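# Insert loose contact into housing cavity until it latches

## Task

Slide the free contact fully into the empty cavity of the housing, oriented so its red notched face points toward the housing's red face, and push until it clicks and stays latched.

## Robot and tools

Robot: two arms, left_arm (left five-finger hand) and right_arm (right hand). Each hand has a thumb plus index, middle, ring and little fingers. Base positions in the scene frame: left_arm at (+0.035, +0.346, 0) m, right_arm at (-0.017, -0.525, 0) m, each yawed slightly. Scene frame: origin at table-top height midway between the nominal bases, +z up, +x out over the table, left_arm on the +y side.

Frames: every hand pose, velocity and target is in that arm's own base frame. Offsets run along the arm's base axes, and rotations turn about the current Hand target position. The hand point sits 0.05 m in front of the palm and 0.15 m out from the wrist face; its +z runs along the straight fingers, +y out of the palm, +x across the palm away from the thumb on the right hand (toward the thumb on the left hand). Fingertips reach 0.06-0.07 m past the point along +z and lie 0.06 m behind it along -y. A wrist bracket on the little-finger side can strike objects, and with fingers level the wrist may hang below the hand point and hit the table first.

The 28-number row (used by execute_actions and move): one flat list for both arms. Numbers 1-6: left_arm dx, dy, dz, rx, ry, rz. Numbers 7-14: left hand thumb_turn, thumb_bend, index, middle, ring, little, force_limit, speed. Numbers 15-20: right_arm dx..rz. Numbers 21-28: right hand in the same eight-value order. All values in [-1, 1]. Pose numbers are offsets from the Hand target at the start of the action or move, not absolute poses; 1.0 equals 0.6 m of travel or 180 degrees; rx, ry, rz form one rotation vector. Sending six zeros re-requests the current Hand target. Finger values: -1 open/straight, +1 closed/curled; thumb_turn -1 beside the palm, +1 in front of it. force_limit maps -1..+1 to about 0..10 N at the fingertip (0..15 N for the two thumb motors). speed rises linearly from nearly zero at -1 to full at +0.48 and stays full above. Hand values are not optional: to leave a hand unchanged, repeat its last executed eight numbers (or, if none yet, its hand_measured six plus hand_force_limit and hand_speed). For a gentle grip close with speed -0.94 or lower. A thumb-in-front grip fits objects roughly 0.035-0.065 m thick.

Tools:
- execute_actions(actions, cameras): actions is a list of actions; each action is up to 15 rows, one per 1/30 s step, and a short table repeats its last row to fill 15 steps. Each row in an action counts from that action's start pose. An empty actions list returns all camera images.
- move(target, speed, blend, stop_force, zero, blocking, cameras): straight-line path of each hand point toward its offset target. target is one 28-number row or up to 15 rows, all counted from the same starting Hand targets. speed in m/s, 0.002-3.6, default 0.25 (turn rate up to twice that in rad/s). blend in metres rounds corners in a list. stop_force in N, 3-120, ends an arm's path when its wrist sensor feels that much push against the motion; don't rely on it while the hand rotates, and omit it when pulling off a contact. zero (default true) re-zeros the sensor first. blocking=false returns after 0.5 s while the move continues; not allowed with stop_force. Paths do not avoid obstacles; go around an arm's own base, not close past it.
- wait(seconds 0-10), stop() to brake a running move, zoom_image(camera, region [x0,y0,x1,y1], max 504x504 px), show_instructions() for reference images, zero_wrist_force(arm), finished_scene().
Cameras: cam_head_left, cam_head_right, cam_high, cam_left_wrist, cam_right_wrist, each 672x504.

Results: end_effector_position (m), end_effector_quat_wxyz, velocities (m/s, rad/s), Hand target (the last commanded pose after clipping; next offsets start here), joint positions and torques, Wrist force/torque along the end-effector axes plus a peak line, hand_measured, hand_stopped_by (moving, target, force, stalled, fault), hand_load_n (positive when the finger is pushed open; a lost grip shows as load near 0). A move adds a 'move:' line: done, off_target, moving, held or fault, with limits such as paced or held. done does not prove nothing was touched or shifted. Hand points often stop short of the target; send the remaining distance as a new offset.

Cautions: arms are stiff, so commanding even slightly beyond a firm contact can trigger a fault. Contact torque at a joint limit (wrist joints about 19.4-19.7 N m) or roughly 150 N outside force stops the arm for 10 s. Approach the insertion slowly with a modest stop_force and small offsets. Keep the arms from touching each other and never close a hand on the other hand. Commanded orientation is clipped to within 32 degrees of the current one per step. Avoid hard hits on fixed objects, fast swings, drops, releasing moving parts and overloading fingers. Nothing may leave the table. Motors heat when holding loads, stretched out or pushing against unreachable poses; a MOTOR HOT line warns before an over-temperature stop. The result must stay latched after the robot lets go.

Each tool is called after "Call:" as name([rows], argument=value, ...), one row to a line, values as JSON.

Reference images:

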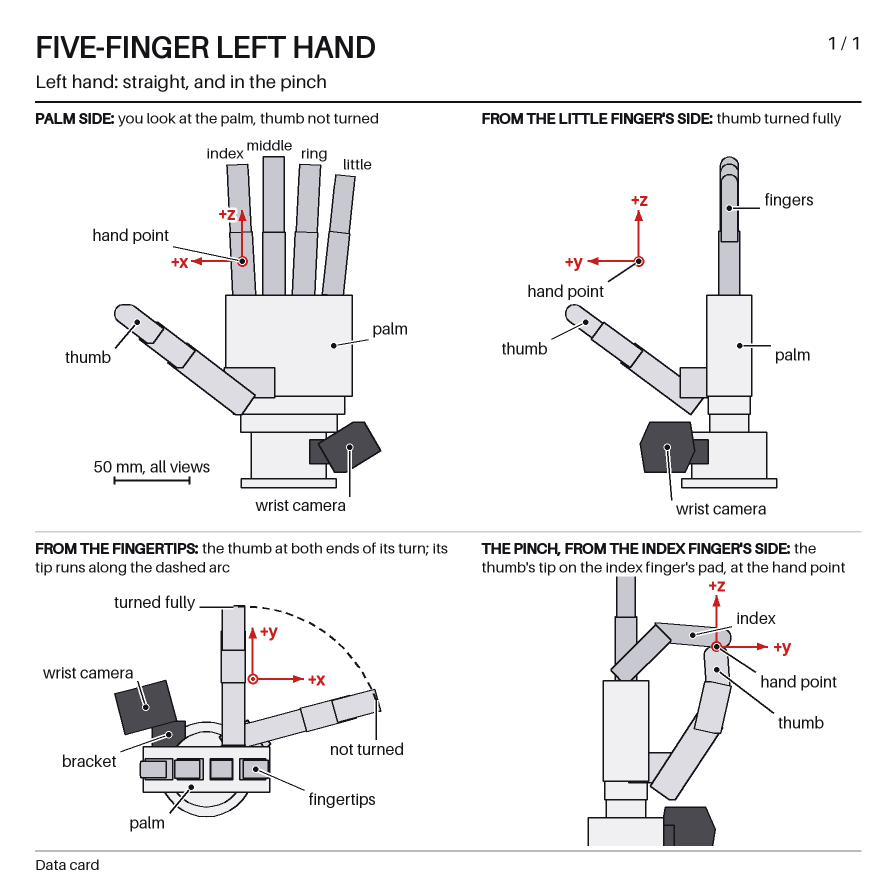

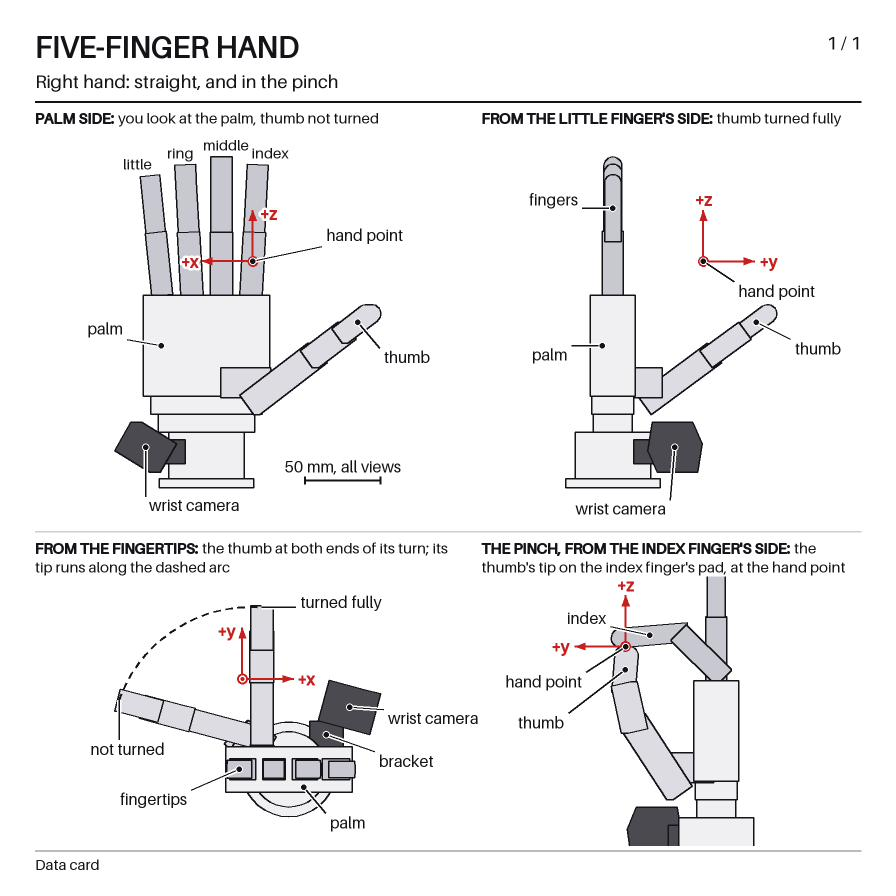

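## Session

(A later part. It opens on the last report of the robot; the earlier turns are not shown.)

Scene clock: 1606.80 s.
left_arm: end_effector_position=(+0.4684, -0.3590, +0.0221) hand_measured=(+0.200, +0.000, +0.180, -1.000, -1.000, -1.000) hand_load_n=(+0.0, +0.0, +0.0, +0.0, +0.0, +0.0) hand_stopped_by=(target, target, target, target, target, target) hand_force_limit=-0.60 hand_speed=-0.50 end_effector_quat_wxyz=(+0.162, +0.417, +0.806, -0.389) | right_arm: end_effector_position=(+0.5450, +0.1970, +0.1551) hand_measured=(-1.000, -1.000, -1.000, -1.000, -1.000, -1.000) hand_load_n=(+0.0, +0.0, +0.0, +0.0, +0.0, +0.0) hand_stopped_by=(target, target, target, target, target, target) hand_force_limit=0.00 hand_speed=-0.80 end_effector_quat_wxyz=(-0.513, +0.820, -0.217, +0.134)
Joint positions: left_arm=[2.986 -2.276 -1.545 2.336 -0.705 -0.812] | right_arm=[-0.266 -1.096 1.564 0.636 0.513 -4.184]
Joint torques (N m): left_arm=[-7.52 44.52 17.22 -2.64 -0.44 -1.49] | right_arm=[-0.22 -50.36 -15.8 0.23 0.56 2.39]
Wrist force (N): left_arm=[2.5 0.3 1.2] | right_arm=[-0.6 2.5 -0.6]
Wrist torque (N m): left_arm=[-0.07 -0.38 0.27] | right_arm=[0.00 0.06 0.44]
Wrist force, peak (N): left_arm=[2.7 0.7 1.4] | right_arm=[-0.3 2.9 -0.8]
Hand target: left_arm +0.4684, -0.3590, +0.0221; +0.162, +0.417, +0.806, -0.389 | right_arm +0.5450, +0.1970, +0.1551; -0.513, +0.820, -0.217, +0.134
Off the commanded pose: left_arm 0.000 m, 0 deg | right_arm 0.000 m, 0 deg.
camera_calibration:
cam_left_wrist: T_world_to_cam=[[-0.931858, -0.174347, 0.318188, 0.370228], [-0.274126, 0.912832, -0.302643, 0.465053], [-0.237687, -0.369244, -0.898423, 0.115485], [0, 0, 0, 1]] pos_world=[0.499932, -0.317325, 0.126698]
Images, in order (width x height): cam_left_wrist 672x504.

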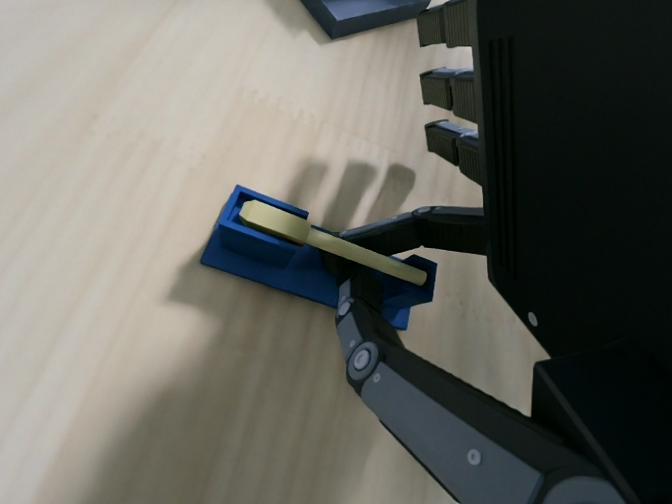

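Call:
zoom_image(camera="cam_left_wrist", region=[200, 180, 460, 340])

Call:
execute_actions(actions=[], cameras=["cam_right_wrist"])

Call:
zoom_image(camera="cam_right_wrist", region=[260, 190, 340, 270])

Scaled by 1.938.

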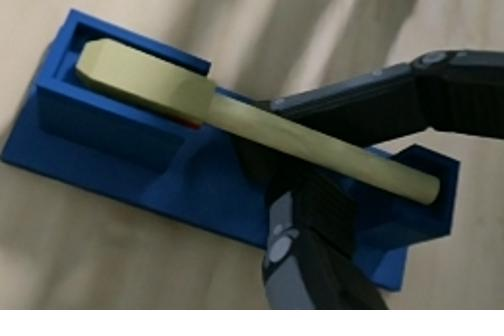

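Scene clock: 1615.80 s.
left_arm: end_effector_position=(+0.4684, -0.3590, +0.0221) hand_measured=(+0.200, +0.000, +0.180, -1.000, -1.000, -1.000) hand_load_n=(+0.0, +0.0, +0.0, +0.0, +0.0, +0.5) hand_stopped_by=(target, target, target, target, target, target) hand_force_limit=-0.60 hand_speed=-0.50 end_effector_quat_wxyz=(+0.162, +0.417, +0.806, -0.389) | right_arm: end_effector_position=(+0.5450, +0.1970, +0.1551) hand_measured=(-1.000, -1.000, -1.000, -1.000, -1.000, -1.000) hand_load_n=(+0.0, +0.0, +0.0, +0.0, +0.0, +0.0) hand_stopped_by=(target, target, target, target, target, target) hand_force_limit=0.00 hand_speed=-0.80 end_effector_quat_wxyz=(-0.513, +0.820, -0.217, +0.134)
Joint positions: left_arm=[2.986 -2.276 -1.545 2.336 -0.705 -0.812] | right_arm=[-0.266 -1.096 1.564 0.636 0.513 -4.184]
Joint velocities: within noise
Joint torques (N m): left_arm=[-7.42 45.12 13.11 -3.13 -0.48 -1.4] | right_arm=[0.96 -50.4 -15.55 0.28 0.56 2.42]
Wrist force (N): left_arm=[2.4 0.4 1.2] | right_arm=[-0.3 2.6 -0.7]
Wrist torque (N m): left_arm=[-0.07 -0.38 0.27] | right_arm=[0.02 0.02 0.45]
Wrist force, peak (N): left_arm=[2.9 0.5 1.3] | right_arm=[-0.5 2.9 -0.8]
Hand target: left_arm +0.4684, -0.3590, +0.0221; +0.162, +0.417, +0.806, -0.389 | right_arm +0.5450, +0.1970, +0.1551; -0.513, +0.820, -0.217, +0.134
Off the commanded pose: left_arm 0.000 m, 0 deg | right_arm 0.000 m, 0 deg.
camera_calibration:
cam_right_wrist: T_world_to_cam=[[-0.010388, -0.504653, -0.86326, 0.239348], [-0.994077, -0.0881886, 0.0635163, 0.549802], [-0.108183, 0.858806, -0.500748, 0.0825736], [0, 0, 0, 1]] pos_world=[0.557965, 0.0983591, 0.213046]
Images, in order (width x height): cam_right_wrist 672x504.

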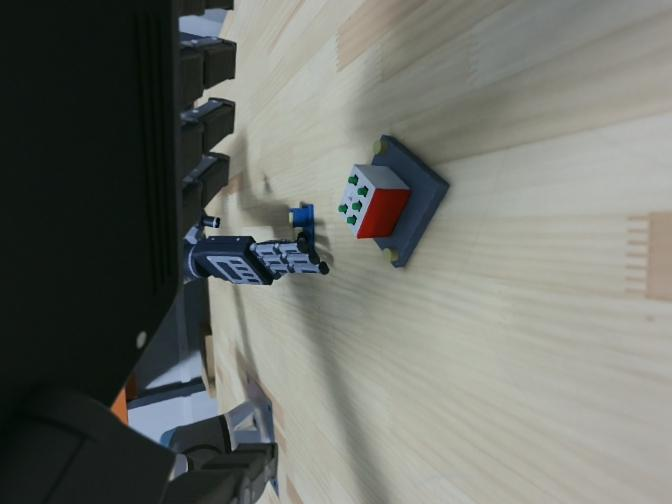

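Scaled by 6.300.

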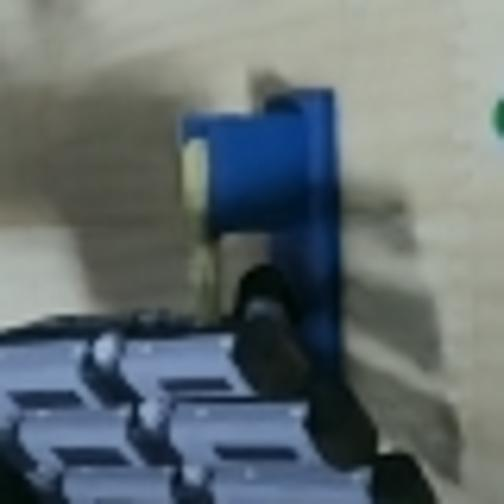

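Call:
execute_actions([
  [[0,0,0,0,0,0,1,0.0,0.18,-1,-1,-1,-0.7,-0.7,0,0,0,0,0,0,-1,-1,-1,-1,-1,-1,0,-0.8]],
], cameras=["cam_left_wrist"])

Call:
zoom_image(camera="cam_left_wrist", region=[200, 180, 460, 340])

Scene clock: 1626.93 s.
left_arm: end_effector_position=(+0.4684, -0.3590, +0.0221) hand_measured=(+1.000, +0.000, +0.180, -1.000, -1.000, -1.000) hand_load_n=(+0.0, +0.0, +0.0, +0.0, +0.0, +0.0) hand_stopped_by=(target, target, target, target, target, target) hand_force_limit=-0.70 hand_speed=-0.70 end_effector_quat_wxyz=(+0.162, +0.417, +0.806, -0.389) | right_arm: end_effector_position=(+0.5450, +0.1970, +0.1551) hand_measured=(-1.000, -1.000, -1.000, -1.000, -1.000, -1.000) hand_load_n=(+0.0, +0.0, +0.0, +0.0, +0.0, +0.0) hand_stopped_by=(target, target, target, target, target, target) hand_force_limit=0.00 hand_speed=-0.80 end_effector_quat_wxyz=(-0.513, +0.820, -0.217, +0.134)
Joint positions: left_arm=[2.986 -2.276 -1.545 2.336 -0.705 -0.812] | right_arm=[-0.266 -1.096 1.564 0.636 0.513 -4.184]
Joint torques (N m): left_arm=[-6.85 45.61 13.27 -3.97 -0.51 -1.42] | right_arm=[2.05 -50.55 -15.42 0.3 0.57 2.41]
Wrist force (N): left_arm=[2.7 0.4 1.0] | right_arm=[-0.5 2.5 -0.7]
Wrist torque (N m): left_arm=[-0.05 -0.42 0.28] | right_arm=[0.01 0.05 0.44]
Wrist force, peak (N): left_arm=[3.3 1.1 0.4] | right_arm=[-0.2 3.0 -0.7]
Hand target: left_arm +0.4684, -0.3590, +0.0221; +0.162, +0.417, +0.806, -0.389 | right_arm +0.5450, +0.1970, +0.1551; -0.513, +0.820, -0.217, +0.134
Off the commanded pose: left_arm 0.000 m, 0 deg | right_arm 0.000 m, 0 deg.
camera_calibration:
cam_left_wrist: T_world_to_cam=[[-0.931858, -0.174347, 0.318188, 0.370228], [-0.274126, 0.912832, -0.302643, 0.465053], [-0.237687, -0.369244, -0.898423, 0.115485], [0, 0, 0, 1]] pos_world=[0.499932, -0.317325, 0.126698]
Images, in order (width x height): cam_left_wrist 672x504.

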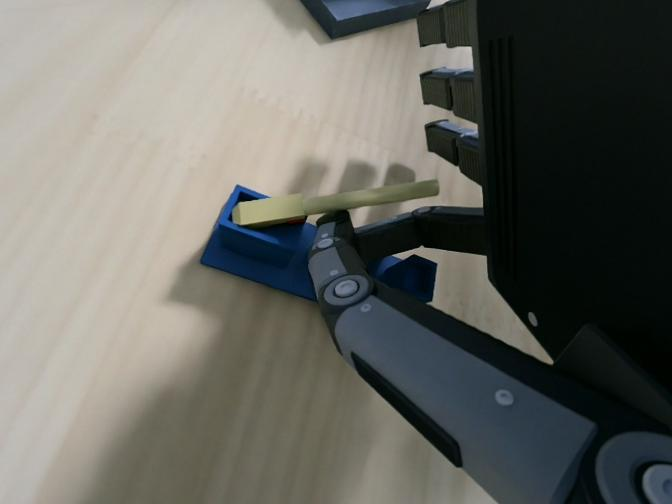

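Scaled by 1.938.

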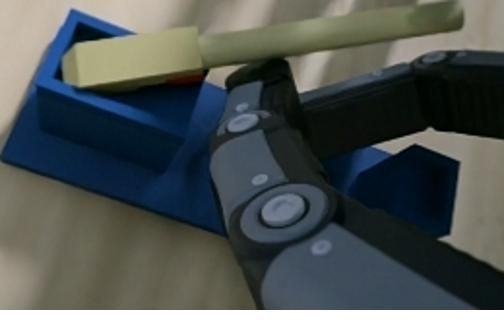

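Call:
execute_actions(actions=[])

Call:
zoom_image(camera="cam_right_wrist", region=[260, 190, 340, 270])

Call:
zoom_image(camera="cam_left_wrist", region=[220, 170, 340, 250])

Scene clock: 1642.23 s.
left_arm: end_effector_position=(+0.4684, -0.3590, +0.0221) hand_measured=(+1.000, +0.000, +0.180, -1.000, -1.000, -1.000) hand_load_n=(+0.0, +0.0, +0.0, +0.0, +0.0, +0.0) hand_stopped_by=(target, target, target, target, target, target) hand_force_limit=-0.70 hand_speed=-0.70 end_effector_quat_wxyz=(+0.162, +0.417, +0.806, -0.389) | right_arm: end_effector_position=(+0.5450, +0.1970, +0.1551) hand_measured=(-1.000, -1.000, -1.000, -1.000, -1.000, -1.000) hand_load_n=(-0.5, +0.0, +0.0, +0.0, +0.0, +0.0) hand_stopped_by=(target, target, target, target, target, target) hand_force_limit=0.00 hand_speed=-0.80 end_effector_quat_wxyz=(-0.513, +0.820, -0.217, +0.134)
Joint positions: left_arm=[2.986 -2.276 -1.545 2.336 -0.705 -0.812] | right_arm=[-0.266 -1.096 1.564 0.636 0.513 -4.184]
Joint velocities: within noise
Joint torques (N m): left_arm=[-6.61 45.25 13.29 -4.5 -0.41 -1.47] | right_arm=[3.33 -49.47 -15.48 0.26 0.59 2.35]
Wrist force (N): left_arm=[2.8 0.5 1.2] | right_arm=[-0.5 2.6 -0.8]
Wrist torque (N m): left_arm=[-0.05 -0.42 0.28] | right_arm=[0.02 0.06 0.45]
Wrist force, peak (N): left_arm=[2.8 0.6 1.4] | right_arm=[-0.5 2.9 -0.8]
Hand target: left_arm +0.4684, -0.3590, +0.0221; +0.162, +0.417, +0.806, -0.389 | right_arm +0.5450, +0.1970, +0.1551; -0.513, +0.820, -0.217, +0.134
Off the commanded pose: left_arm 0.000 m, 0 deg | right_arm 0.000 m, 0 deg.
camera_calibration:
cam_left_wrist: T_world_to_cam=[[-0.931858, -0.174347, 0.318188, 0.370228], [-0.274126, 0.912832, -0.302643, 0.465053], [-0.237687, -0.369244, -0.898423, 0.115485], [0, 0, 0, 1]] pos_world=[0.499932, -0.317325, 0.126698]
cam_right_wrist: T_world_to_cam=[[-0.010388, -0.504653, -0.86326, 0.239348], [-0.994077, -0.0881886, 0.0635163, 0.549802], [-0.108183, 0.858806, -0.500748, 0.0825736], [0, 0, 0, 1]] pos_world=[0.557965, 0.0983591, 0.213046]

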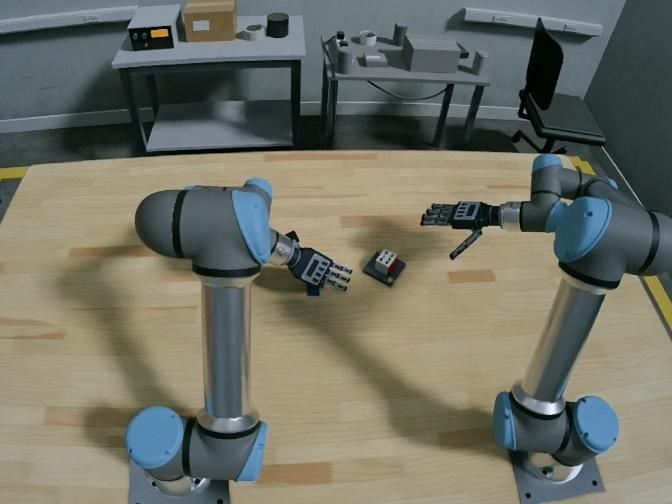

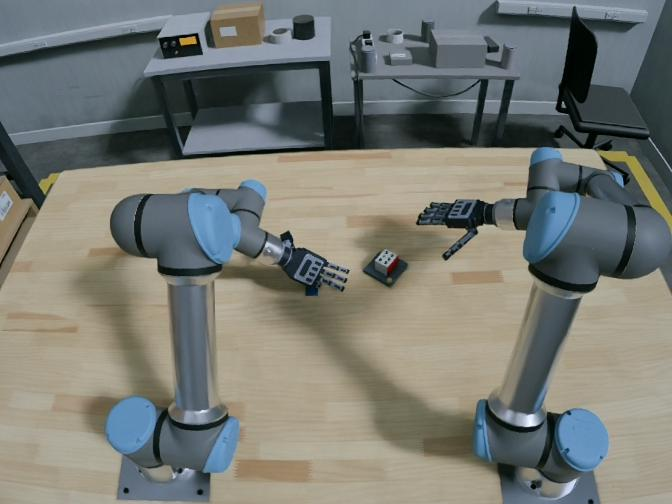

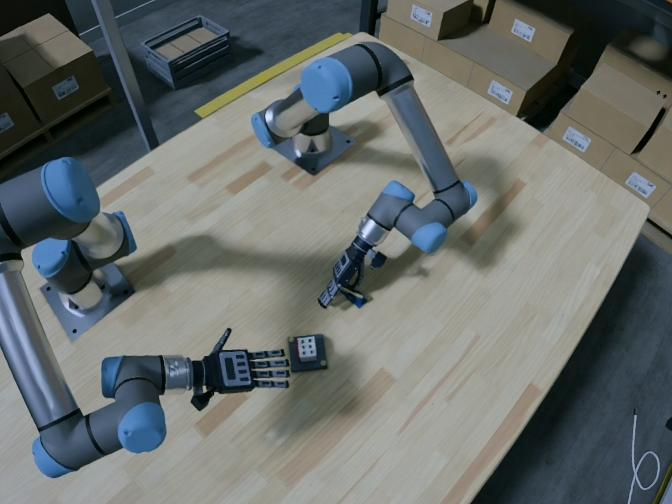

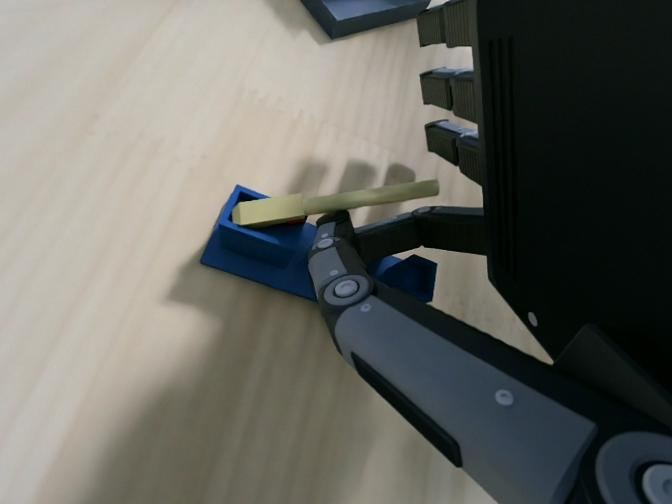

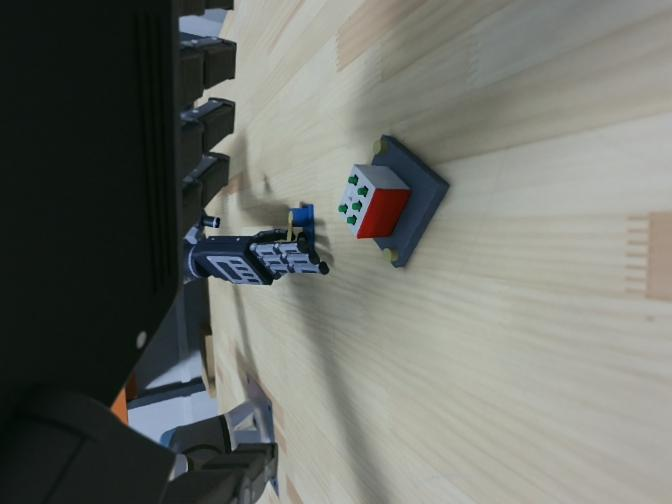

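Scaled by 6.300.

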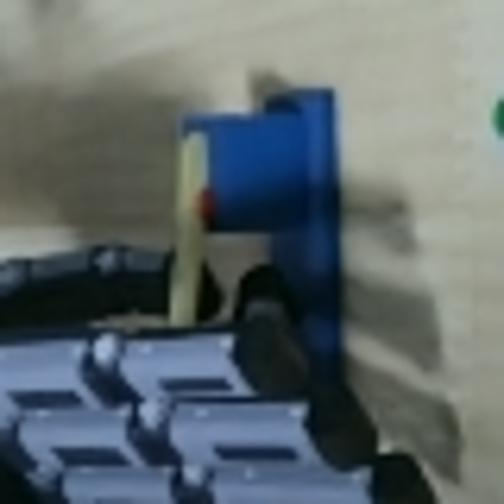

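Scaled by 4.200.

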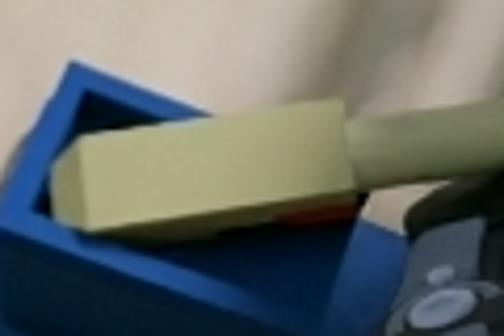

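Call:
execute_actions([
  [[0,0,0,0,0,0,0.3,0.0,0.18,-1,-1,-1,-0.7,-0.85,0,0,0,0,0,0,-1,-1,-1,-1,-1,-1,0,-0.8]],
], cameras=["cam_left_wrist"])

Scene clock: 1801.13 s.
left_arm: end_effector_position=(+0.4684, -0.3590, +0.0221) hand_measured=(+0.300, +0.000, +0.180, -1.000, -1.000, -1.000) hand_load_n=(+0.0, +0.0, +0.0, +0.0, +0.0, +0.0) hand_stopped_by=(target, target, target, target, target, target) hand_force_limit=-0.70 hand_speed=-0.85 end_effector_quat_wxyz=(+0.162, +0.417, +0.806, -0.389) | right_arm: end_effector_position=(+0.5450, +0.1970, +0.1551) hand_measured=(-1.000, -1.000, -1.000, -1.000, -1.000, -1.000) hand_load_n=(+0.0, +0.0, +0.0, +0.0, +0.0, +0.0) hand_stopped_by=(target, target, target, target, target, target) hand_force_limit=0.00 hand_speed=-0.80 end_effector_quat_wxyz=(-0.513, +0.820, -0.217, +0.134)
Joint positions: left_arm=[2.986 -2.276 -1.545 2.336 -0.705 -0.812] | right_arm=[-0.266 -1.096 1.564 0.636 0.513 -4.184]
Joint torques (N m): left_arm=[-6.92 45.38 13.1 -5.33 -0.42 -1.4] | right_arm=[3.98 -50.47 -16.2 0.32 0.67 2.29]
Wrist force (N): left_arm=[2.5 0.2 1.2] | right_arm=[-0.2 2.5 -0.7]
Wrist torque (N m): left_arm=[-0.09 -0.39 0.27] | right_arm=[0.00 0.02 0.45]
Wrist force, peak (N): left_arm=[2.8 0.6 1.3] | right_arm=[-0.5 2.9 -0.9]
Hand target: left_arm +0.4684, -0.3590, +0.0221; +0.162, +0.417, +0.806, -0.389 | right_arm +0.5450, +0.1970, +0.1551; -0.513, +0.820, -0.217, +0.134
Off the commanded pose: left_arm 0.000 m, 0 deg | right_arm 0.000 m, 0 deg.
camera_calibration:
cam_left_wrist: T_world_to_cam=[[-0.931858, -0.174347, 0.318188, 0.370228], [-0.274126, 0.912832, -0.302643, 0.465053], [-0.237687, -0.369244, -0.898423, 0.115485], [0, 0, 0, 1]] pos_world=[0.499932, -0.317325, 0.126698]
Images, in order (width x height): cam_left_wrist 672x504.

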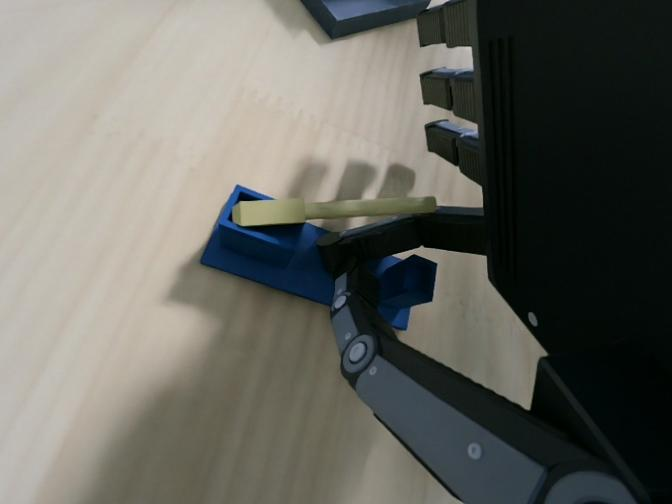

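Call:
zoom_image(camera="cam_left_wrist", region=[200, 170, 460, 320])

Call:
execute_actions(actions=[], cameras=["cam_right_wrist"])

Call:
zoom_image(camera="cam_right_wrist", region=[270, 190, 330, 250])

Scaled by 1.938.

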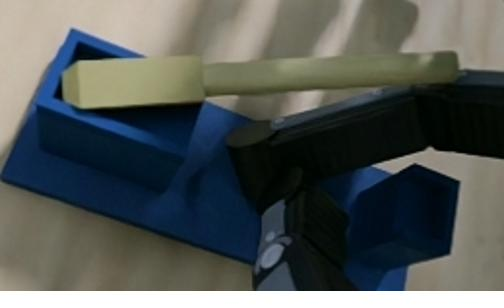

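Scene clock: 1807.87 s.
left_arm: end_effector_position=(+0.4684, -0.3590, +0.0221) hand_measured=(+0.300, +0.000, +0.180, -1.000, -1.000, -1.000) hand_load_n=(+0.5, +0.0, +0.0, +0.0, +0.0, +0.0) hand_stopped_by=(target, target, target, target, target, target) hand_force_limit=-0.70 hand_speed=-0.85 end_effector_quat_wxyz=(+0.162, +0.417, +0.806, -0.389) | right_arm: end_effector_position=(+0.5450, +0.1970, +0.1551) hand_measured=(-1.000, -1.000, -1.000, -1.000, -1.000, -1.000) hand_load_n=(-0.5, +0.0, +0.0, +0.0, +0.0, +0.0) hand_stopped_by=(target, target, target, target, target, target) hand_force_limit=0.00 hand_speed=-0.80 end_effector_quat_wxyz=(-0.513, +0.820, -0.217, +0.134)
Joint positions: left_arm=[2.986 -2.276 -1.545 2.336 -0.705 -0.812] | right_arm=[-0.266 -1.096 1.564 0.636 0.513 -4.184]
Joint velocities: within noise
Joint torques (N m): left_arm=[-7.44 45.27 12.98 -5.92 -0.39 -1.58] | right_arm=[6.18 -50.52 -15.54 0.3 0.46 2.44]
Wrist force (N): left_arm=[2.6 0.3 1.3] | right_arm=[-0.4 2.5 -0.6]
Wrist torque (N m): left_arm=[-0.08 -0.40 0.27] | right_arm=[0.00 0.03 0.45]
Wrist force, peak (N): left_arm=[2.8 0.4 1.4] | right_arm=[-0.4 2.9 -0.8]
Hand target: left_arm +0.4684, -0.3590, +0.0221; +0.162, +0.417, +0.806, -0.389 | right_arm +0.5450, +0.1970, +0.1551; -0.513, +0.820, -0.217, +0.134
Off the commanded pose: left_arm 0.000 m, 0 deg | right_arm 0.000 m, 0 deg.
camera_calibration:
cam_right_wrist: T_world_to_cam=[[-0.010388, -0.504653, -0.86326, 0.239348], [-0.994077, -0.0881886, 0.0635163, 0.549802], [-0.108183, 0.858806, -0.500748, 0.0825736], [0, 0, 0, 1]] pos_world=[0.557965, 0.0983591, 0.213046]
Images, in order (width x height): cam_right_wrist 672x504.

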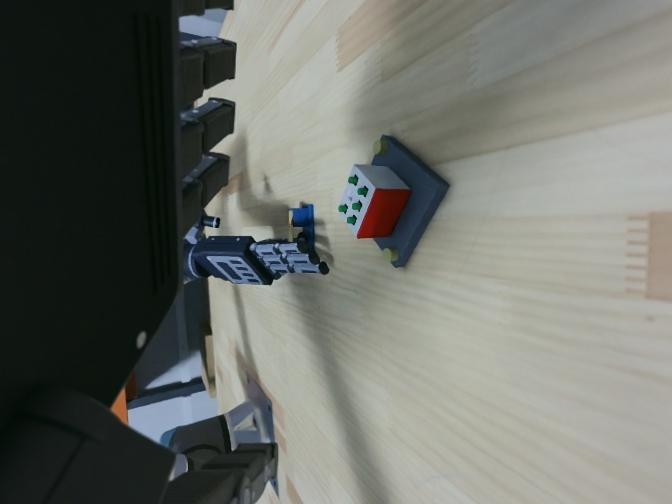

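Scaled by 8.400.

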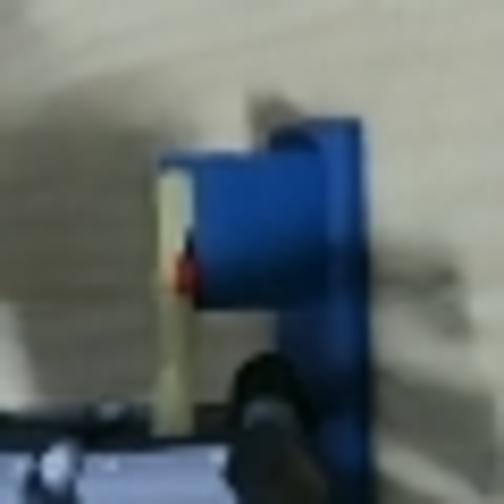

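Call:
execute_actions([
  [[0,0,0,0,0,0,0.3,-0.6,0.18,-1,-1,-1,-0.7,-0.5,0,0,0,0,0,0,-1,-1,-1,-1,-1,-1,0,-0.8]],
  [[0,0,0,0,0,0,0.3,-0.6,0.18,-1,-1,-1,-0.7,-0.5,0,0,0,0,0,0,-1,-1,-1,-1,-1,-1,0,-0.8]],
  [[0,0,0,0,0,0,1,-0.6,0.18,-1,-1,-1,-0.7,-0.5,0,0,0,0,0,0,-1,-1,-1,-1,-1,-1,0,-0.8]],
  [[0,0,0,0,0,0,1,-0.8,0.18,-1,-1,-1,-0.7,-0.5,0,0,0,0,0,0,-1,-1,-1,-1,-1,-1,0,-0.8]],
], cameras=["cam_left_wrist"])

Scene clock: 1907.73 s.
left_arm: end_effector_position=(+0.4684, -0.3590, +0.0221) hand_measured=(+1.000, -0.800, +0.180, -1.000, -1.000, -1.000) hand_load_n=(+0.0, +0.0, +0.0, +0.0, +0.0, +0.0) hand_stopped_by=(target, target, target, target, target, target) hand_force_limit=-0.70 hand_speed=-0.50 end_effector_quat_wxyz=(+0.162, +0.417, +0.806, -0.389) | right_arm: end_effector_position=(+0.5450, +0.1970, +0.1551) hand_measured=(-1.000, -1.000, -1.000, -1.000, -1.000, -1.000) hand_load_n=(+0.0, +0.0, +0.0, +0.0, +0.0, +0.0) hand_stopped_by=(target, target, target, target, target, target) hand_force_limit=0.00 hand_speed=-0.80 end_effector_quat_wxyz=(-0.513, +0.820, -0.217, +0.134)
Joint positions: left_arm=[2.986 -2.276 -1.545 2.336 -0.705 -0.812] | right_arm=[-0.266 -1.096 1.564 0.636 0.513 -4.184]
Joint torques (N m): left_arm=[-7.27 45.31 13.4 -6.32 -0.33 -1.53] | right_arm=[6.88 -50.21 -15.24 0.41 0.57 2.4]
Wrist force (N): left_arm=[2.4 0.5 1.0] | right_arm=[-0.4 2.6 -0.7]
Wrist torque (N m): left_arm=[-0.03 -0.37 0.25] | right_arm=[0.02 0.04 0.44]
Wrist force, peak (N): left_arm=[2.9 0.5 1.3] | right_arm=[-0.3 2.9 -1.0]
Hand target: left_arm +0.4684, -0.3590, +0.0221; +0.162, +0.417, +0.806, -0.389 | right_arm +0.5450, +0.1970, +0.1551; -0.513, +0.820, -0.217, +0.134
Off the commanded pose: left_arm 0.000 m, 0 deg | right_arm 0.000 m, 0 deg.
camera_calibration:
cam_left_wrist: T_world_to_cam=[[-0.931858, -0.174347, 0.318188, 0.370228], [-0.274126, 0.912832, -0.302643, 0.465053], [-0.237687, -0.369244, -0.898423, 0.115485], [0, 0, 0, 1]] pos_world=[0.499932, -0.317325, 0.126698]
Images, in order (width x height): cam_left_wrist 672x504.

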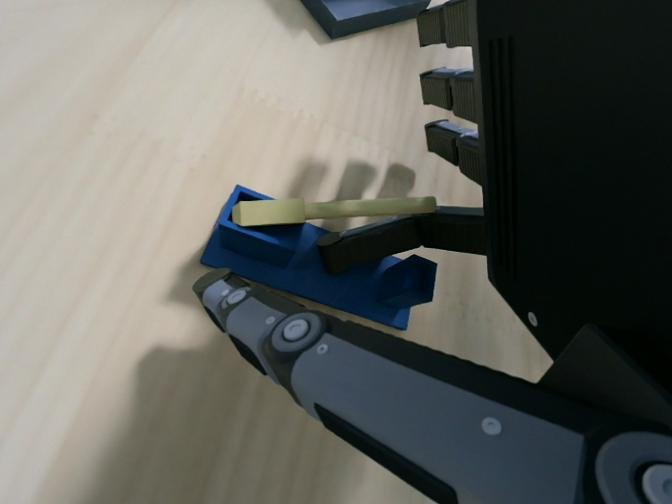

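Call:
move(target=[0,-0.010,0.011,0,0,0,1,-0.8,0.18,-1,-1,-1,-0.7,-0.5,0,0,0,0,0,0,-1,-1,-1,-1,-1,-1,0,-0.8], speed=0.012, cameras=["cam_left_wrist","cam_right_wrist"])

Call:
zoom_image(camera="cam_left_wrist", region=[200, 170, 460, 320])

Call:
zoom_image(camera="cam_right_wrist", region=[270, 190, 330, 250])

Scene clock: 1926.43 s.
left_arm: end_effector_position=(+0.4684, -0.3651, +0.0288) hand_measured=(+1.000, -0.800, +0.180, -1.000, -1.000, -1.000) hand_load_n=(+0.5, +0.0, +0.0, +0.0, +0.0, +0.0) hand_stopped_by=(target, target, target, target, target, target) hand_force_limit=-0.70 hand_speed=-0.50 end_effector_quat_wxyz=(+0.162, +0.417, +0.806, -0.389) | right_arm: end_effector_position=(+0.5450, +0.1970, +0.1551) hand_measured=(-1.000, -1.000, -1.000, -1.000, -1.000, -1.000) hand_load_n=(+0.0, +0.0, +0.0, +0.0, +0.0, +0.0) hand_stopped_by=(target, target, target, target, target, target) hand_force_limit=0.00 hand_speed=-0.80 end_effector_quat_wxyz=(-0.513, +0.820, -0.217, +0.134)
Joint positions: left_arm=[2.973 -2.269 -1.532 2.331 -0.706 -0.832] | right_arm=[-0.266 -1.096 1.564 0.636 0.513 -4.184]
Joint torques (N m): left_arm=[3.61 52.26 19.4 -5.62 -0.72 0.43] | right_arm=[6.94 -50.66 -16.2 0.21 0.47 2.29]
Wrist force (N): left_arm=[2.5 0.3 1.4] | right_arm=[-0.6 2.6 -0.5]
Wrist torque (N m): left_arm=[-0.09 -0.39 0.37] | right_arm=[0.00 0.07 0.43]
Wrist force, peak (N): left_arm=[2.9 0.5 1.2] | right_arm=[-0.5 2.9 -0.8]
Hand target: left_arm +0.4684, -0.3650, +0.0287; +0.162, +0.417, +0.806, -0.389 | right_arm +0.5450, +0.1970, +0.1551; -0.513, +0.820, -0.217, +0.134
Off the commanded pose: left_arm 0.000 m, 0 deg | right_arm 0.000 m, 0 deg.
move: done
camera_calibration:
cam_left_wrist: T_world_to_cam=[[-0.931854, -0.17434, 0.318204, 0.367048], [-0.274148, 0.912798, -0.302725, 0.472569], [-0.237679, -0.369331, -0.89839, 0.119253], [0, 0, 0, 1]] pos_world=[0.499932, -0.323325, 0.133398]
cam_right_wrist: T_world_to_cam=[[-0.010388, -0.504653, -0.86326, 0.239348], [-0.994077, -0.0881886, 0.0635163, 0.549802], [-0.108183, 0.858806, -0.500748, 0.0825736], [0, 0, 0, 1]] pos_world=[0.557965, 0.0983591, 0.213046]
Images, in order (width x height): cam_left_wrist 672x504, cam_right_wrist 672x504.

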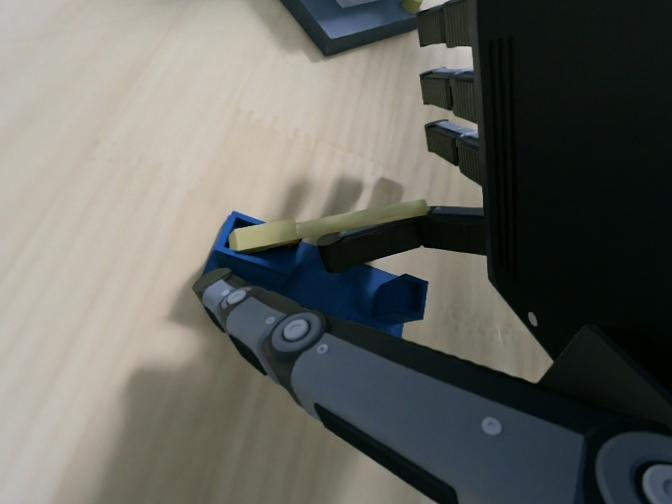

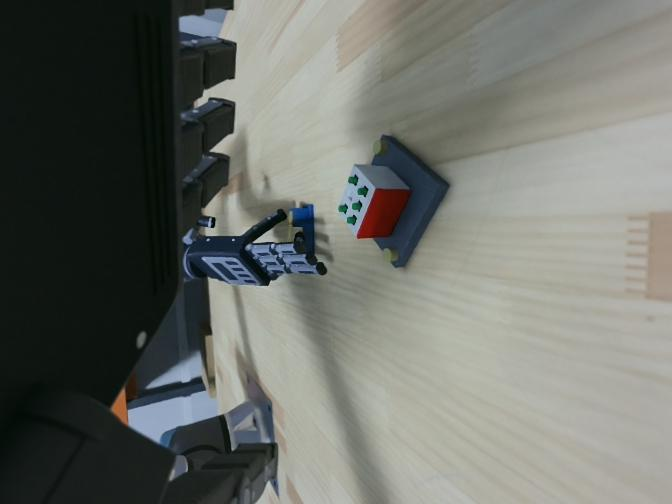

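Scaled by 1.938.

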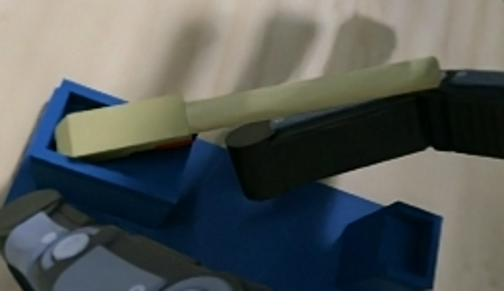

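Scaled by 8.400.

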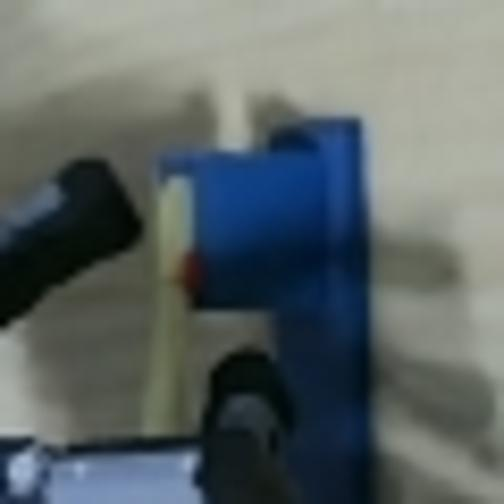

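Call:
move(target=[0,0.0117,0,0,0,0,1,-0.8,0.18,-1,-1,-1,-0.7,-0.5,0,0,0,0,0,0,-1,-1,-1,-1,-1,-1,0,-0.8], speed=0.01, cameras=["cam_left_wrist"])

Call:
zoom_image(camera="cam_left_wrist", region=[200, 170, 460, 320])

Scene clock: 1977.13 s.
left_arm: end_effector_position=(+0.4684, -0.3579, +0.0287) hand_measured=(+1.000, -0.800, +0.180, -1.000, -1.000, -1.000) hand_load_n=(+0.0, +0.0, +0.0, +0.0, +0.0, +0.0) hand_stopped_by=(target, target, target, target, target, target) hand_force_limit=-0.70 hand_speed=-0.50 end_effector_quat_wxyz=(+0.162, +0.417, +0.806, -0.389) | right_arm: end_effector_position=(+0.5450, +0.1970, +0.1551) hand_measured=(-1.000, -1.000, -1.000, -1.000, -1.000, -1.000) hand_load_n=(+0.0, +0.0, +0.0, +0.0, +0.0, +0.0) hand_stopped_by=(target, target, target, target, target, target) hand_force_limit=0.00 hand_speed=-0.80 end_effector_quat_wxyz=(-0.513, +0.820, -0.217, +0.134)
Joint positions: left_arm=[2.988 -2.266 -1.543 2.322 -0.705 -0.809] | right_arm=[-0.266 -1.096 1.564 0.636 0.513 -4.184]
Joint torques (N m): left_arm=[-3.71 55.7 21.59 -4.98 3.96 -1.43] | right_arm=[6.66 -50.57 -15.67 0.44 0.54 2.27]
Wrist force (N): left_arm=[2.6 0.1 1.2] | right_arm=[-0.3 2.5 -0.7]
Wrist torque (N m): left_arm=[-0.11 -0.40 0.28] | right_arm=[0.01 0.02 0.45]
Wrist force, peak (N): left_arm=[2.8 0.7 1.2] | right_arm=[-0.5 2.8 -0.8]
Hand target: left_arm +0.4684, -0.3580, +0.0287; +0.162, +0.417, +0.806, -0.389 | right_arm +0.5450, +0.1970, +0.1551; -0.513, +0.820, -0.217, +0.134
Off the commanded pose: left_arm 0.000 m, 0 deg | right_arm 0.000 m, 0 deg.
move: done
camera_calibration:
cam_left_wrist: T_world_to_cam=[[-0.931884, -0.174262, 0.31816, 0.36827], [-0.274039, 0.912848, -0.302673, 0.465985], [-0.237687, -0.369244, -0.898423, 0.121797], [0, 0, 0, 1]] pos_world=[0.499832, -0.316225, 0.133298]
Images, in order (width x height): cam_left_wrist 672x504.

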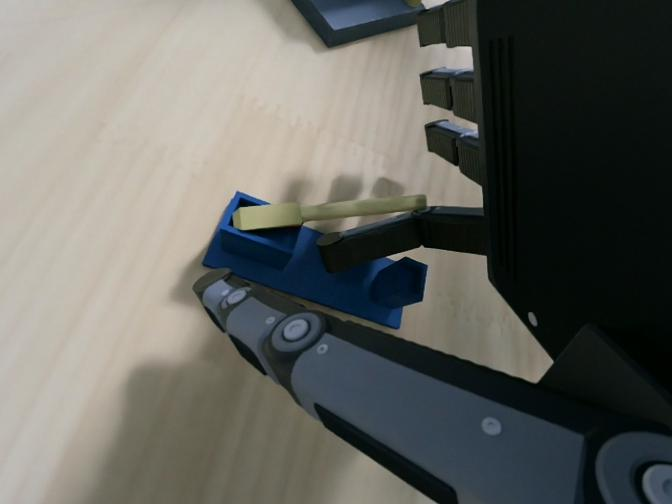

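Scaled by 1.938.

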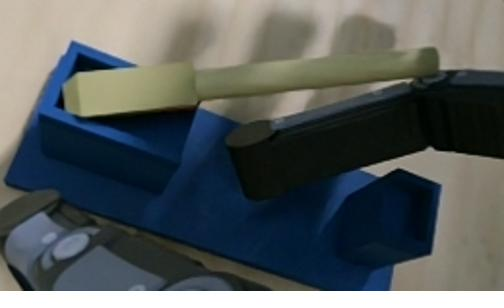

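Call:
move(target=[-0.0083,-0.0012,-0.0103,0,0,0,1,-0.8,0.18,-1,-1,-1,-0.7,-0.5,0,0,0,0,0,0,-1,-1,-1,-1,-1,-1,0,-0.8], speed=0.012, stop_force=5, cameras=["cam_left_wrist"])

Call:
zoom_image(camera="cam_left_wrist", region=[200, 170, 460, 320])

Scene clock: 2056.70 s.
left_arm: end_effector_position=(+0.4634, -0.3587, +0.0225) hand_measured=(+1.000, -0.800, +0.180, -1.000, -1.000, -1.000) hand_load_n=(+0.0, +0.0, +2.5, -0.5, +0.0, +0.0) hand_stopped_by=(target, target, target, target, target, target) hand_force_limit=-0.70 hand_speed=-0.50 end_effector_quat_wxyz=(+0.162, +0.417, +0.806, -0.389) | right_arm: end_effector_position=(+0.5450, +0.1970, +0.1551) hand_measured=(-1.000, -1.000, -1.000, -1.000, -1.000, -1.000) hand_load_n=(+0.0, +0.0, +0.0, +0.0, +0.0, +0.0) hand_stopped_by=(target, target, target, target, target, target) hand_force_limit=0.00 hand_speed=-0.80 end_effector_quat_wxyz=(-0.513, +0.820, -0.217, +0.134)
Joint positions: left_arm=[2.985 -2.266 -1.561 2.344 -0.705 -0.814] | right_arm=[-0.266 -1.096 1.564 0.636 0.513 -4.184]
Joint torques (N m): left_arm=[5.66 47.14 25.75 -7.6 -1.46 0.3] | right_arm=[6.78 -50.33 -15.5 0.26 0.48 2.32]
Wrist force (N): left_arm=[-3.3 0.8 4.7] | right_arm=[-0.3 2.6 -0.7]
Wrist torque (N m): left_arm=[-0.14 -0.40 0.18] | right_arm=[0.03 0.01 0.46]
Wrist force, peak (N): left_arm=[-3.6 0.8 4.8] | right_arm=[-0.5 2.9 -0.8]
Hand target: left_arm +0.4634, -0.3587, +0.0226; +0.162, +0.417, +0.806, -0.389 | right_arm +0.5450, +0.1970, +0.1551; -0.513, +0.820, -0.217, +0.134
Off the commanded pose: left_arm 0.000 m, 0 deg | right_arm 0.000 m, 0 deg.
move: done
camera_calibration:
cam_left_wrist: T_world_to_cam=[[-0.931827, -0.174341, 0.318281, 0.365436], [-0.274149, 0.912836, -0.302609, 0.463568], [-0.237782, -0.369236, -0.898401, 0.114904], [0, 0, 0, 1]] pos_world=[0.494932, -0.317025, 0.127198]
Images, in order (width x height): cam_left_wrist 672x504.

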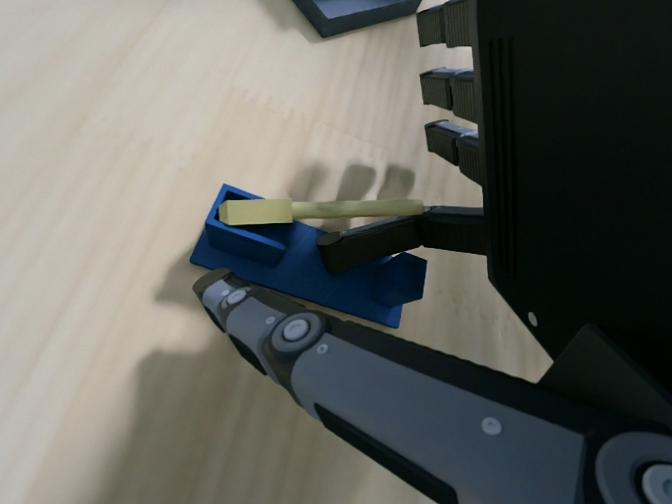

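Scaled by 1.938.

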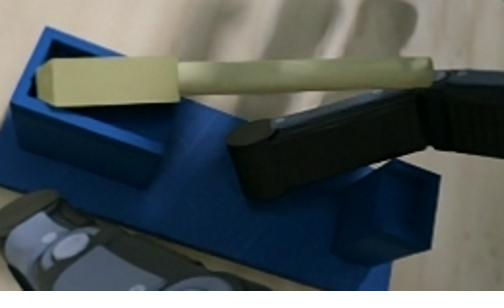

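Call:
move(target=[0.0017,0,0.005,0,0,0,1,-0.8,0.18,-1,-1,-1,-0.7,-0.5,0,0,0,0,0,0,-1,-1,-1,-1,-1,-1,0,-0.8], speed=0.012)

Call:
execute_actions([
  [[0,0,0,0,0,0,1,-0.8,0.18,0.1,-1,-1,-0.7,-0.6,0,0,0,0,0,0,-1,-1,-1,-1,-1,-1,0,-0.8]],
  [[0,0,0,0,0,0,1,-0.8,0.18,0.1,-1,-1,-0.7,-0.6,0,0,0,0,0,0,-1,-1,-1,-1,-1,-1,0,-0.8]],
], cameras=["cam_left_wrist","cam_right_wrist"])

Call:
zoom_image(camera="cam_left_wrist", region=[200, 170, 460, 320])

Scene clock: 2071.27 s.
left_arm: end_effector_position=(+0.4645, -0.3587, +0.0256) hand_measured=(+1.000, -0.800, +0.180, -1.000, -1.000, -1.000) hand_load_n=(+0.0, +0.0, +0.5, +0.0, +0.0, +0.0) hand_stopped_by=(target, target, target, target, target, target) hand_force_limit=-0.70 hand_speed=-0.50 end_effector_quat_wxyz=(+0.162, +0.417, +0.806, -0.389) | right_arm: end_effector_position=(+0.5450, +0.1970, +0.1551) hand_measured=(-1.000, -1.000, -1.000, -1.000, -1.000, -1.000) hand_load_n=(-0.5, +0.0, -0.5, -0.5, +0.0, +0.0) hand_stopped_by=(target, target, target, target, target, target) hand_force_limit=0.00 hand_speed=-0.80 end_effector_quat_wxyz=(-0.513, +0.820, -0.217, +0.134)
Joint positions: left_arm=[2.985 -2.264 -1.556 2.336 -0.705 -0.814] | right_arm=[-0.266 -1.096 1.564 0.636 0.513 -4.184]
Joint torques (N m): left_arm=[7.5 54.1 22.76 -4.98 -0.06 1.61] | right_arm=[6.48 -50.5 -15.79 0.4 0.65 2.22]
Wrist force (N): left_arm=[1.5 0.4 1.5] | right_arm=[-0.4 2.3 -0.7]
Wrist torque (N m): left_arm=[-0.06 -0.38 0.29] | right_arm=[-0.02 0.03 0.44]
Wrist force, peak (N): left_arm=[-1.4 1.8 6.2] | right_arm=[-0.5 2.9 -1.0]
Hand target: left_arm +0.4645, -0.3587, +0.0256; +0.162, +0.417, +0.806, -0.389 | right_arm +0.5450, +0.1970, +0.1551; -0.513, +0.820, -0.217, +0.134
Off the commanded pose: left_arm 0.000 m, 0 deg | right_arm 0.000 m, 0 deg.
move: done

Scene clock: 2072.53 s.
left_arm: end_effector_position=(+0.4645, -0.3587, +0.0255) hand_measured=(+1.000, -0.800, +0.180, +0.100, -1.000, -1.000) hand_load_n=(+0.0, +0.0, +0.0, +0.0, +0.0, +0.0) hand_stopped_by=(target, target, target, target, target, target) hand_force_limit=-0.70 hand_speed=-0.60 end_effector_quat_wxyz=(+0.162, +0.417, +0.806, -0.389) | right_arm: end_effector_position=(+0.5450, +0.1970, +0.1551) hand_measured=(-1.000, -1.000, -1.000, -1.000, -1.000, -1.000) hand_load_n=(-0.5, +0.0, +0.0, +0.0, +0.0, +0.0) hand_stopped_by=(target, target, target, target, target, target) hand_force_limit=0.00 hand_speed=-0.80 end_effector_quat_wxyz=(-0.513, +0.820, -0.217, +0.134)
Joint positions: left_arm=[2.985 -2.264 -1.557 2.337 -0.705 -0.814] | right_arm=[-0.266 -1.096 1.564 0.636 0.513 -4.184]
Joint torques (N m): left_arm=[5.44 43.36 11.02 -1.16 3.39 0.83] | right_arm=[7.17 -50.27 -15.56 0.25 0.46 2.21]
Wrist force (N): left_arm=[1.4 0.7 1.9] | right_arm=[-0.4 2.3 -0.5]
Wrist torque (N m): left_arm=[-0.02 -0.36 0.27] | right_arm=[-0.04 0.02 0.44]
Wrist force, peak (N): left_arm=[1.8 0.6 2.0] | right_arm=[-0.4 2.8 -0.8]
Hand target: left_arm +0.4645, -0.3587, +0.0256; +0.162, +0.417, +0.806, -0.389 | right_arm +0.5450, +0.1970, +0.1551; -0.513, +0.820, -0.217, +0.134
Off the commanded pose: left_arm 0.000 m, 0 deg | right_arm 0.000 m, 0 deg.
camera_calibration:
cam_left_wrist: T_world_to_cam=[[-0.931849, -0.174375, 0.318198, 0.365442], [-0.274156, 0.912826, -0.302633, 0.464662], [-0.237687, -0.369244, -0.898423, 0.117827], [0, 0, 0, 1]] pos_world=[0.495932, -0.316925, 0.130198]
cam_right_wrist: T_world_to_cam=[[-0.010388, -0.504653, -0.86326, 0.239348], [-0.994077, -0.0881886, 0.0635163, 0.549802], [-0.108183, 0.858806, -0.500748, 0.0825736], [0, 0, 0, 1]] pos_world=[0.557965, 0.0983591, 0.213046]
Images, in order (width x height): cam_left_wrist 672x504, cam_right_wrist 672x504.

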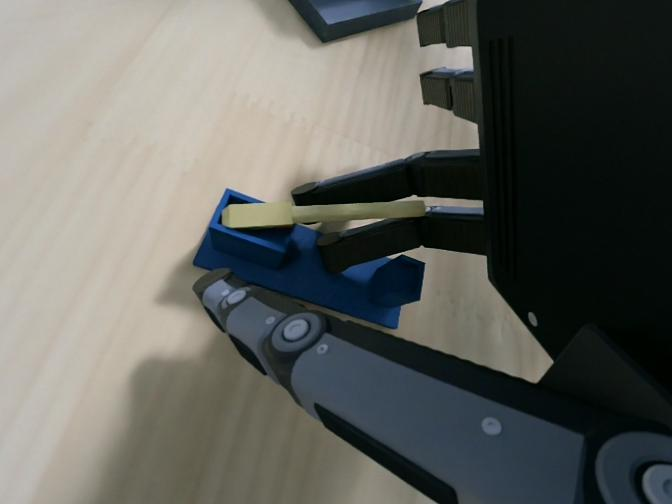

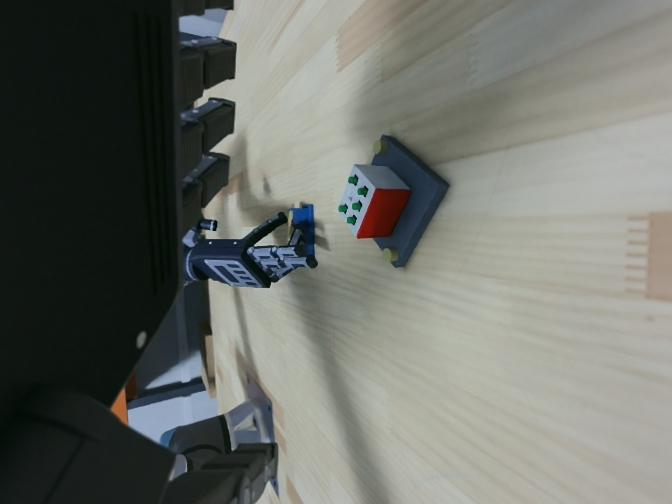

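Scaled by 1.938.

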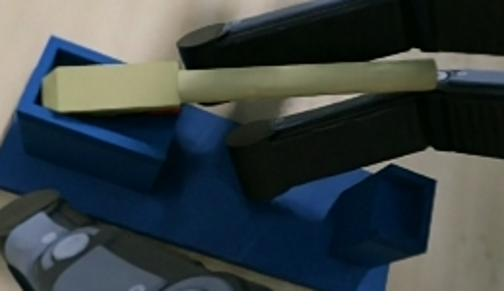

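Call:
execute_actions([
  [[0,0,0,0,0,0,1,-0.8,0.18,0.28,-1,-1,-0.7,-0.7,0,0,0,0,0,0,-1,-1,-1,-1,-1,-1,0,-0.8]],
], cameras=["cam_left_wrist"])

Call:
zoom_image(camera="cam_left_wrist", region=[200, 170, 460, 320])

Scene clock: 2115.90 s.
left_arm: end_effector_position=(+0.4644, -0.3587, +0.0256) hand_measured=(+1.000, -0.800, +0.180, +0.180, -1.000, -1.000) hand_load_n=(+0.0, +0.0, +0.0, +6.5, +0.0, +0.0) hand_stopped_by=(target, target, target, force, target, target) hand_force_limit=-0.70 hand_speed=-0.70 end_effector_quat_wxyz=(+0.162, +0.417, +0.806, -0.389) | right_arm: end_effector_position=(+0.5450, +0.1970, +0.1551) hand_measured=(-1.000, -1.000, -1.000, -1.000, -1.000, -1.000) hand_load_n=(+0.0, +0.0, +0.0, +0.0, +0.0, -0.5) hand_stopped_by=(target, target, target, target, target, target) hand_force_limit=0.00 hand_speed=-0.80 end_effector_quat_wxyz=(-0.513, +0.820, -0.217, +0.134)
Joint positions: left_arm=[2.985 -2.264 -1.557 2.337 -0.705 -0.814] | right_arm=[-0.266 -1.096 1.564 0.636 0.513 -4.184]
Joint torques (N m): left_arm=[-2.65 47.22 15.01 -1.38 -0.18 -1.53] | right_arm=[6.79 -50.37 -16.27 0.54 0.49 2.16]
Wrist force (N): left_arm=[1.0 -2.6 4.9] | right_arm=[-0.5 2.5 -0.6]
Wrist torque (N m): left_arm=[-0.02 -0.28 0.34] | right_arm=[0.01 0.04 0.44]
Wrist force, peak (N): left_arm=[1.5 -3.2 5.8] | right_arm=[-0.5 2.9 -0.7]
Hand target: left_arm +0.4645, -0.3587, +0.0256; +0.162, +0.417, +0.806, -0.389 | right_arm +0.5450, +0.1970, +0.1551; -0.513, +0.820, -0.217, +0.134
Off the commanded pose: left_arm 0.000 m, 0 deg | right_arm 0.000 m, 0 deg.
camera_calibration:
cam_left_wrist: T_world_to_cam=[[-0.931824, -0.174294, 0.318316, 0.365422], [-0.274148, 0.912797, -0.302728, 0.464753], [-0.237794, -0.369355, -0.898349, 0.117798], [0, 0, 0, 1]] pos_world=[0.495932, -0.317025, 0.130198]
Images, in order (width x height): cam_left_wrist 672x504.

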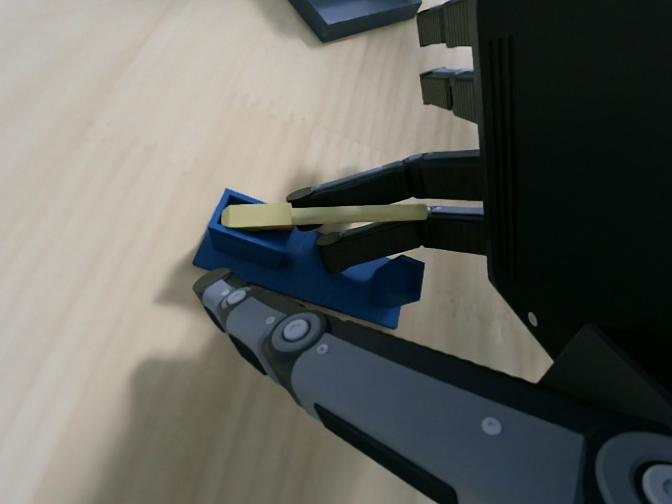

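Scaled by 1.938.

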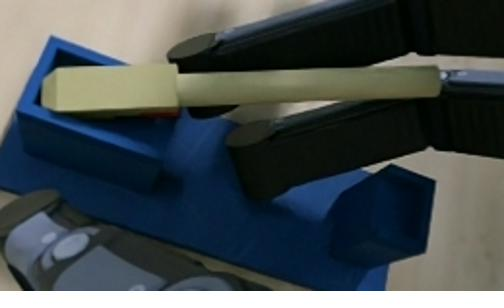

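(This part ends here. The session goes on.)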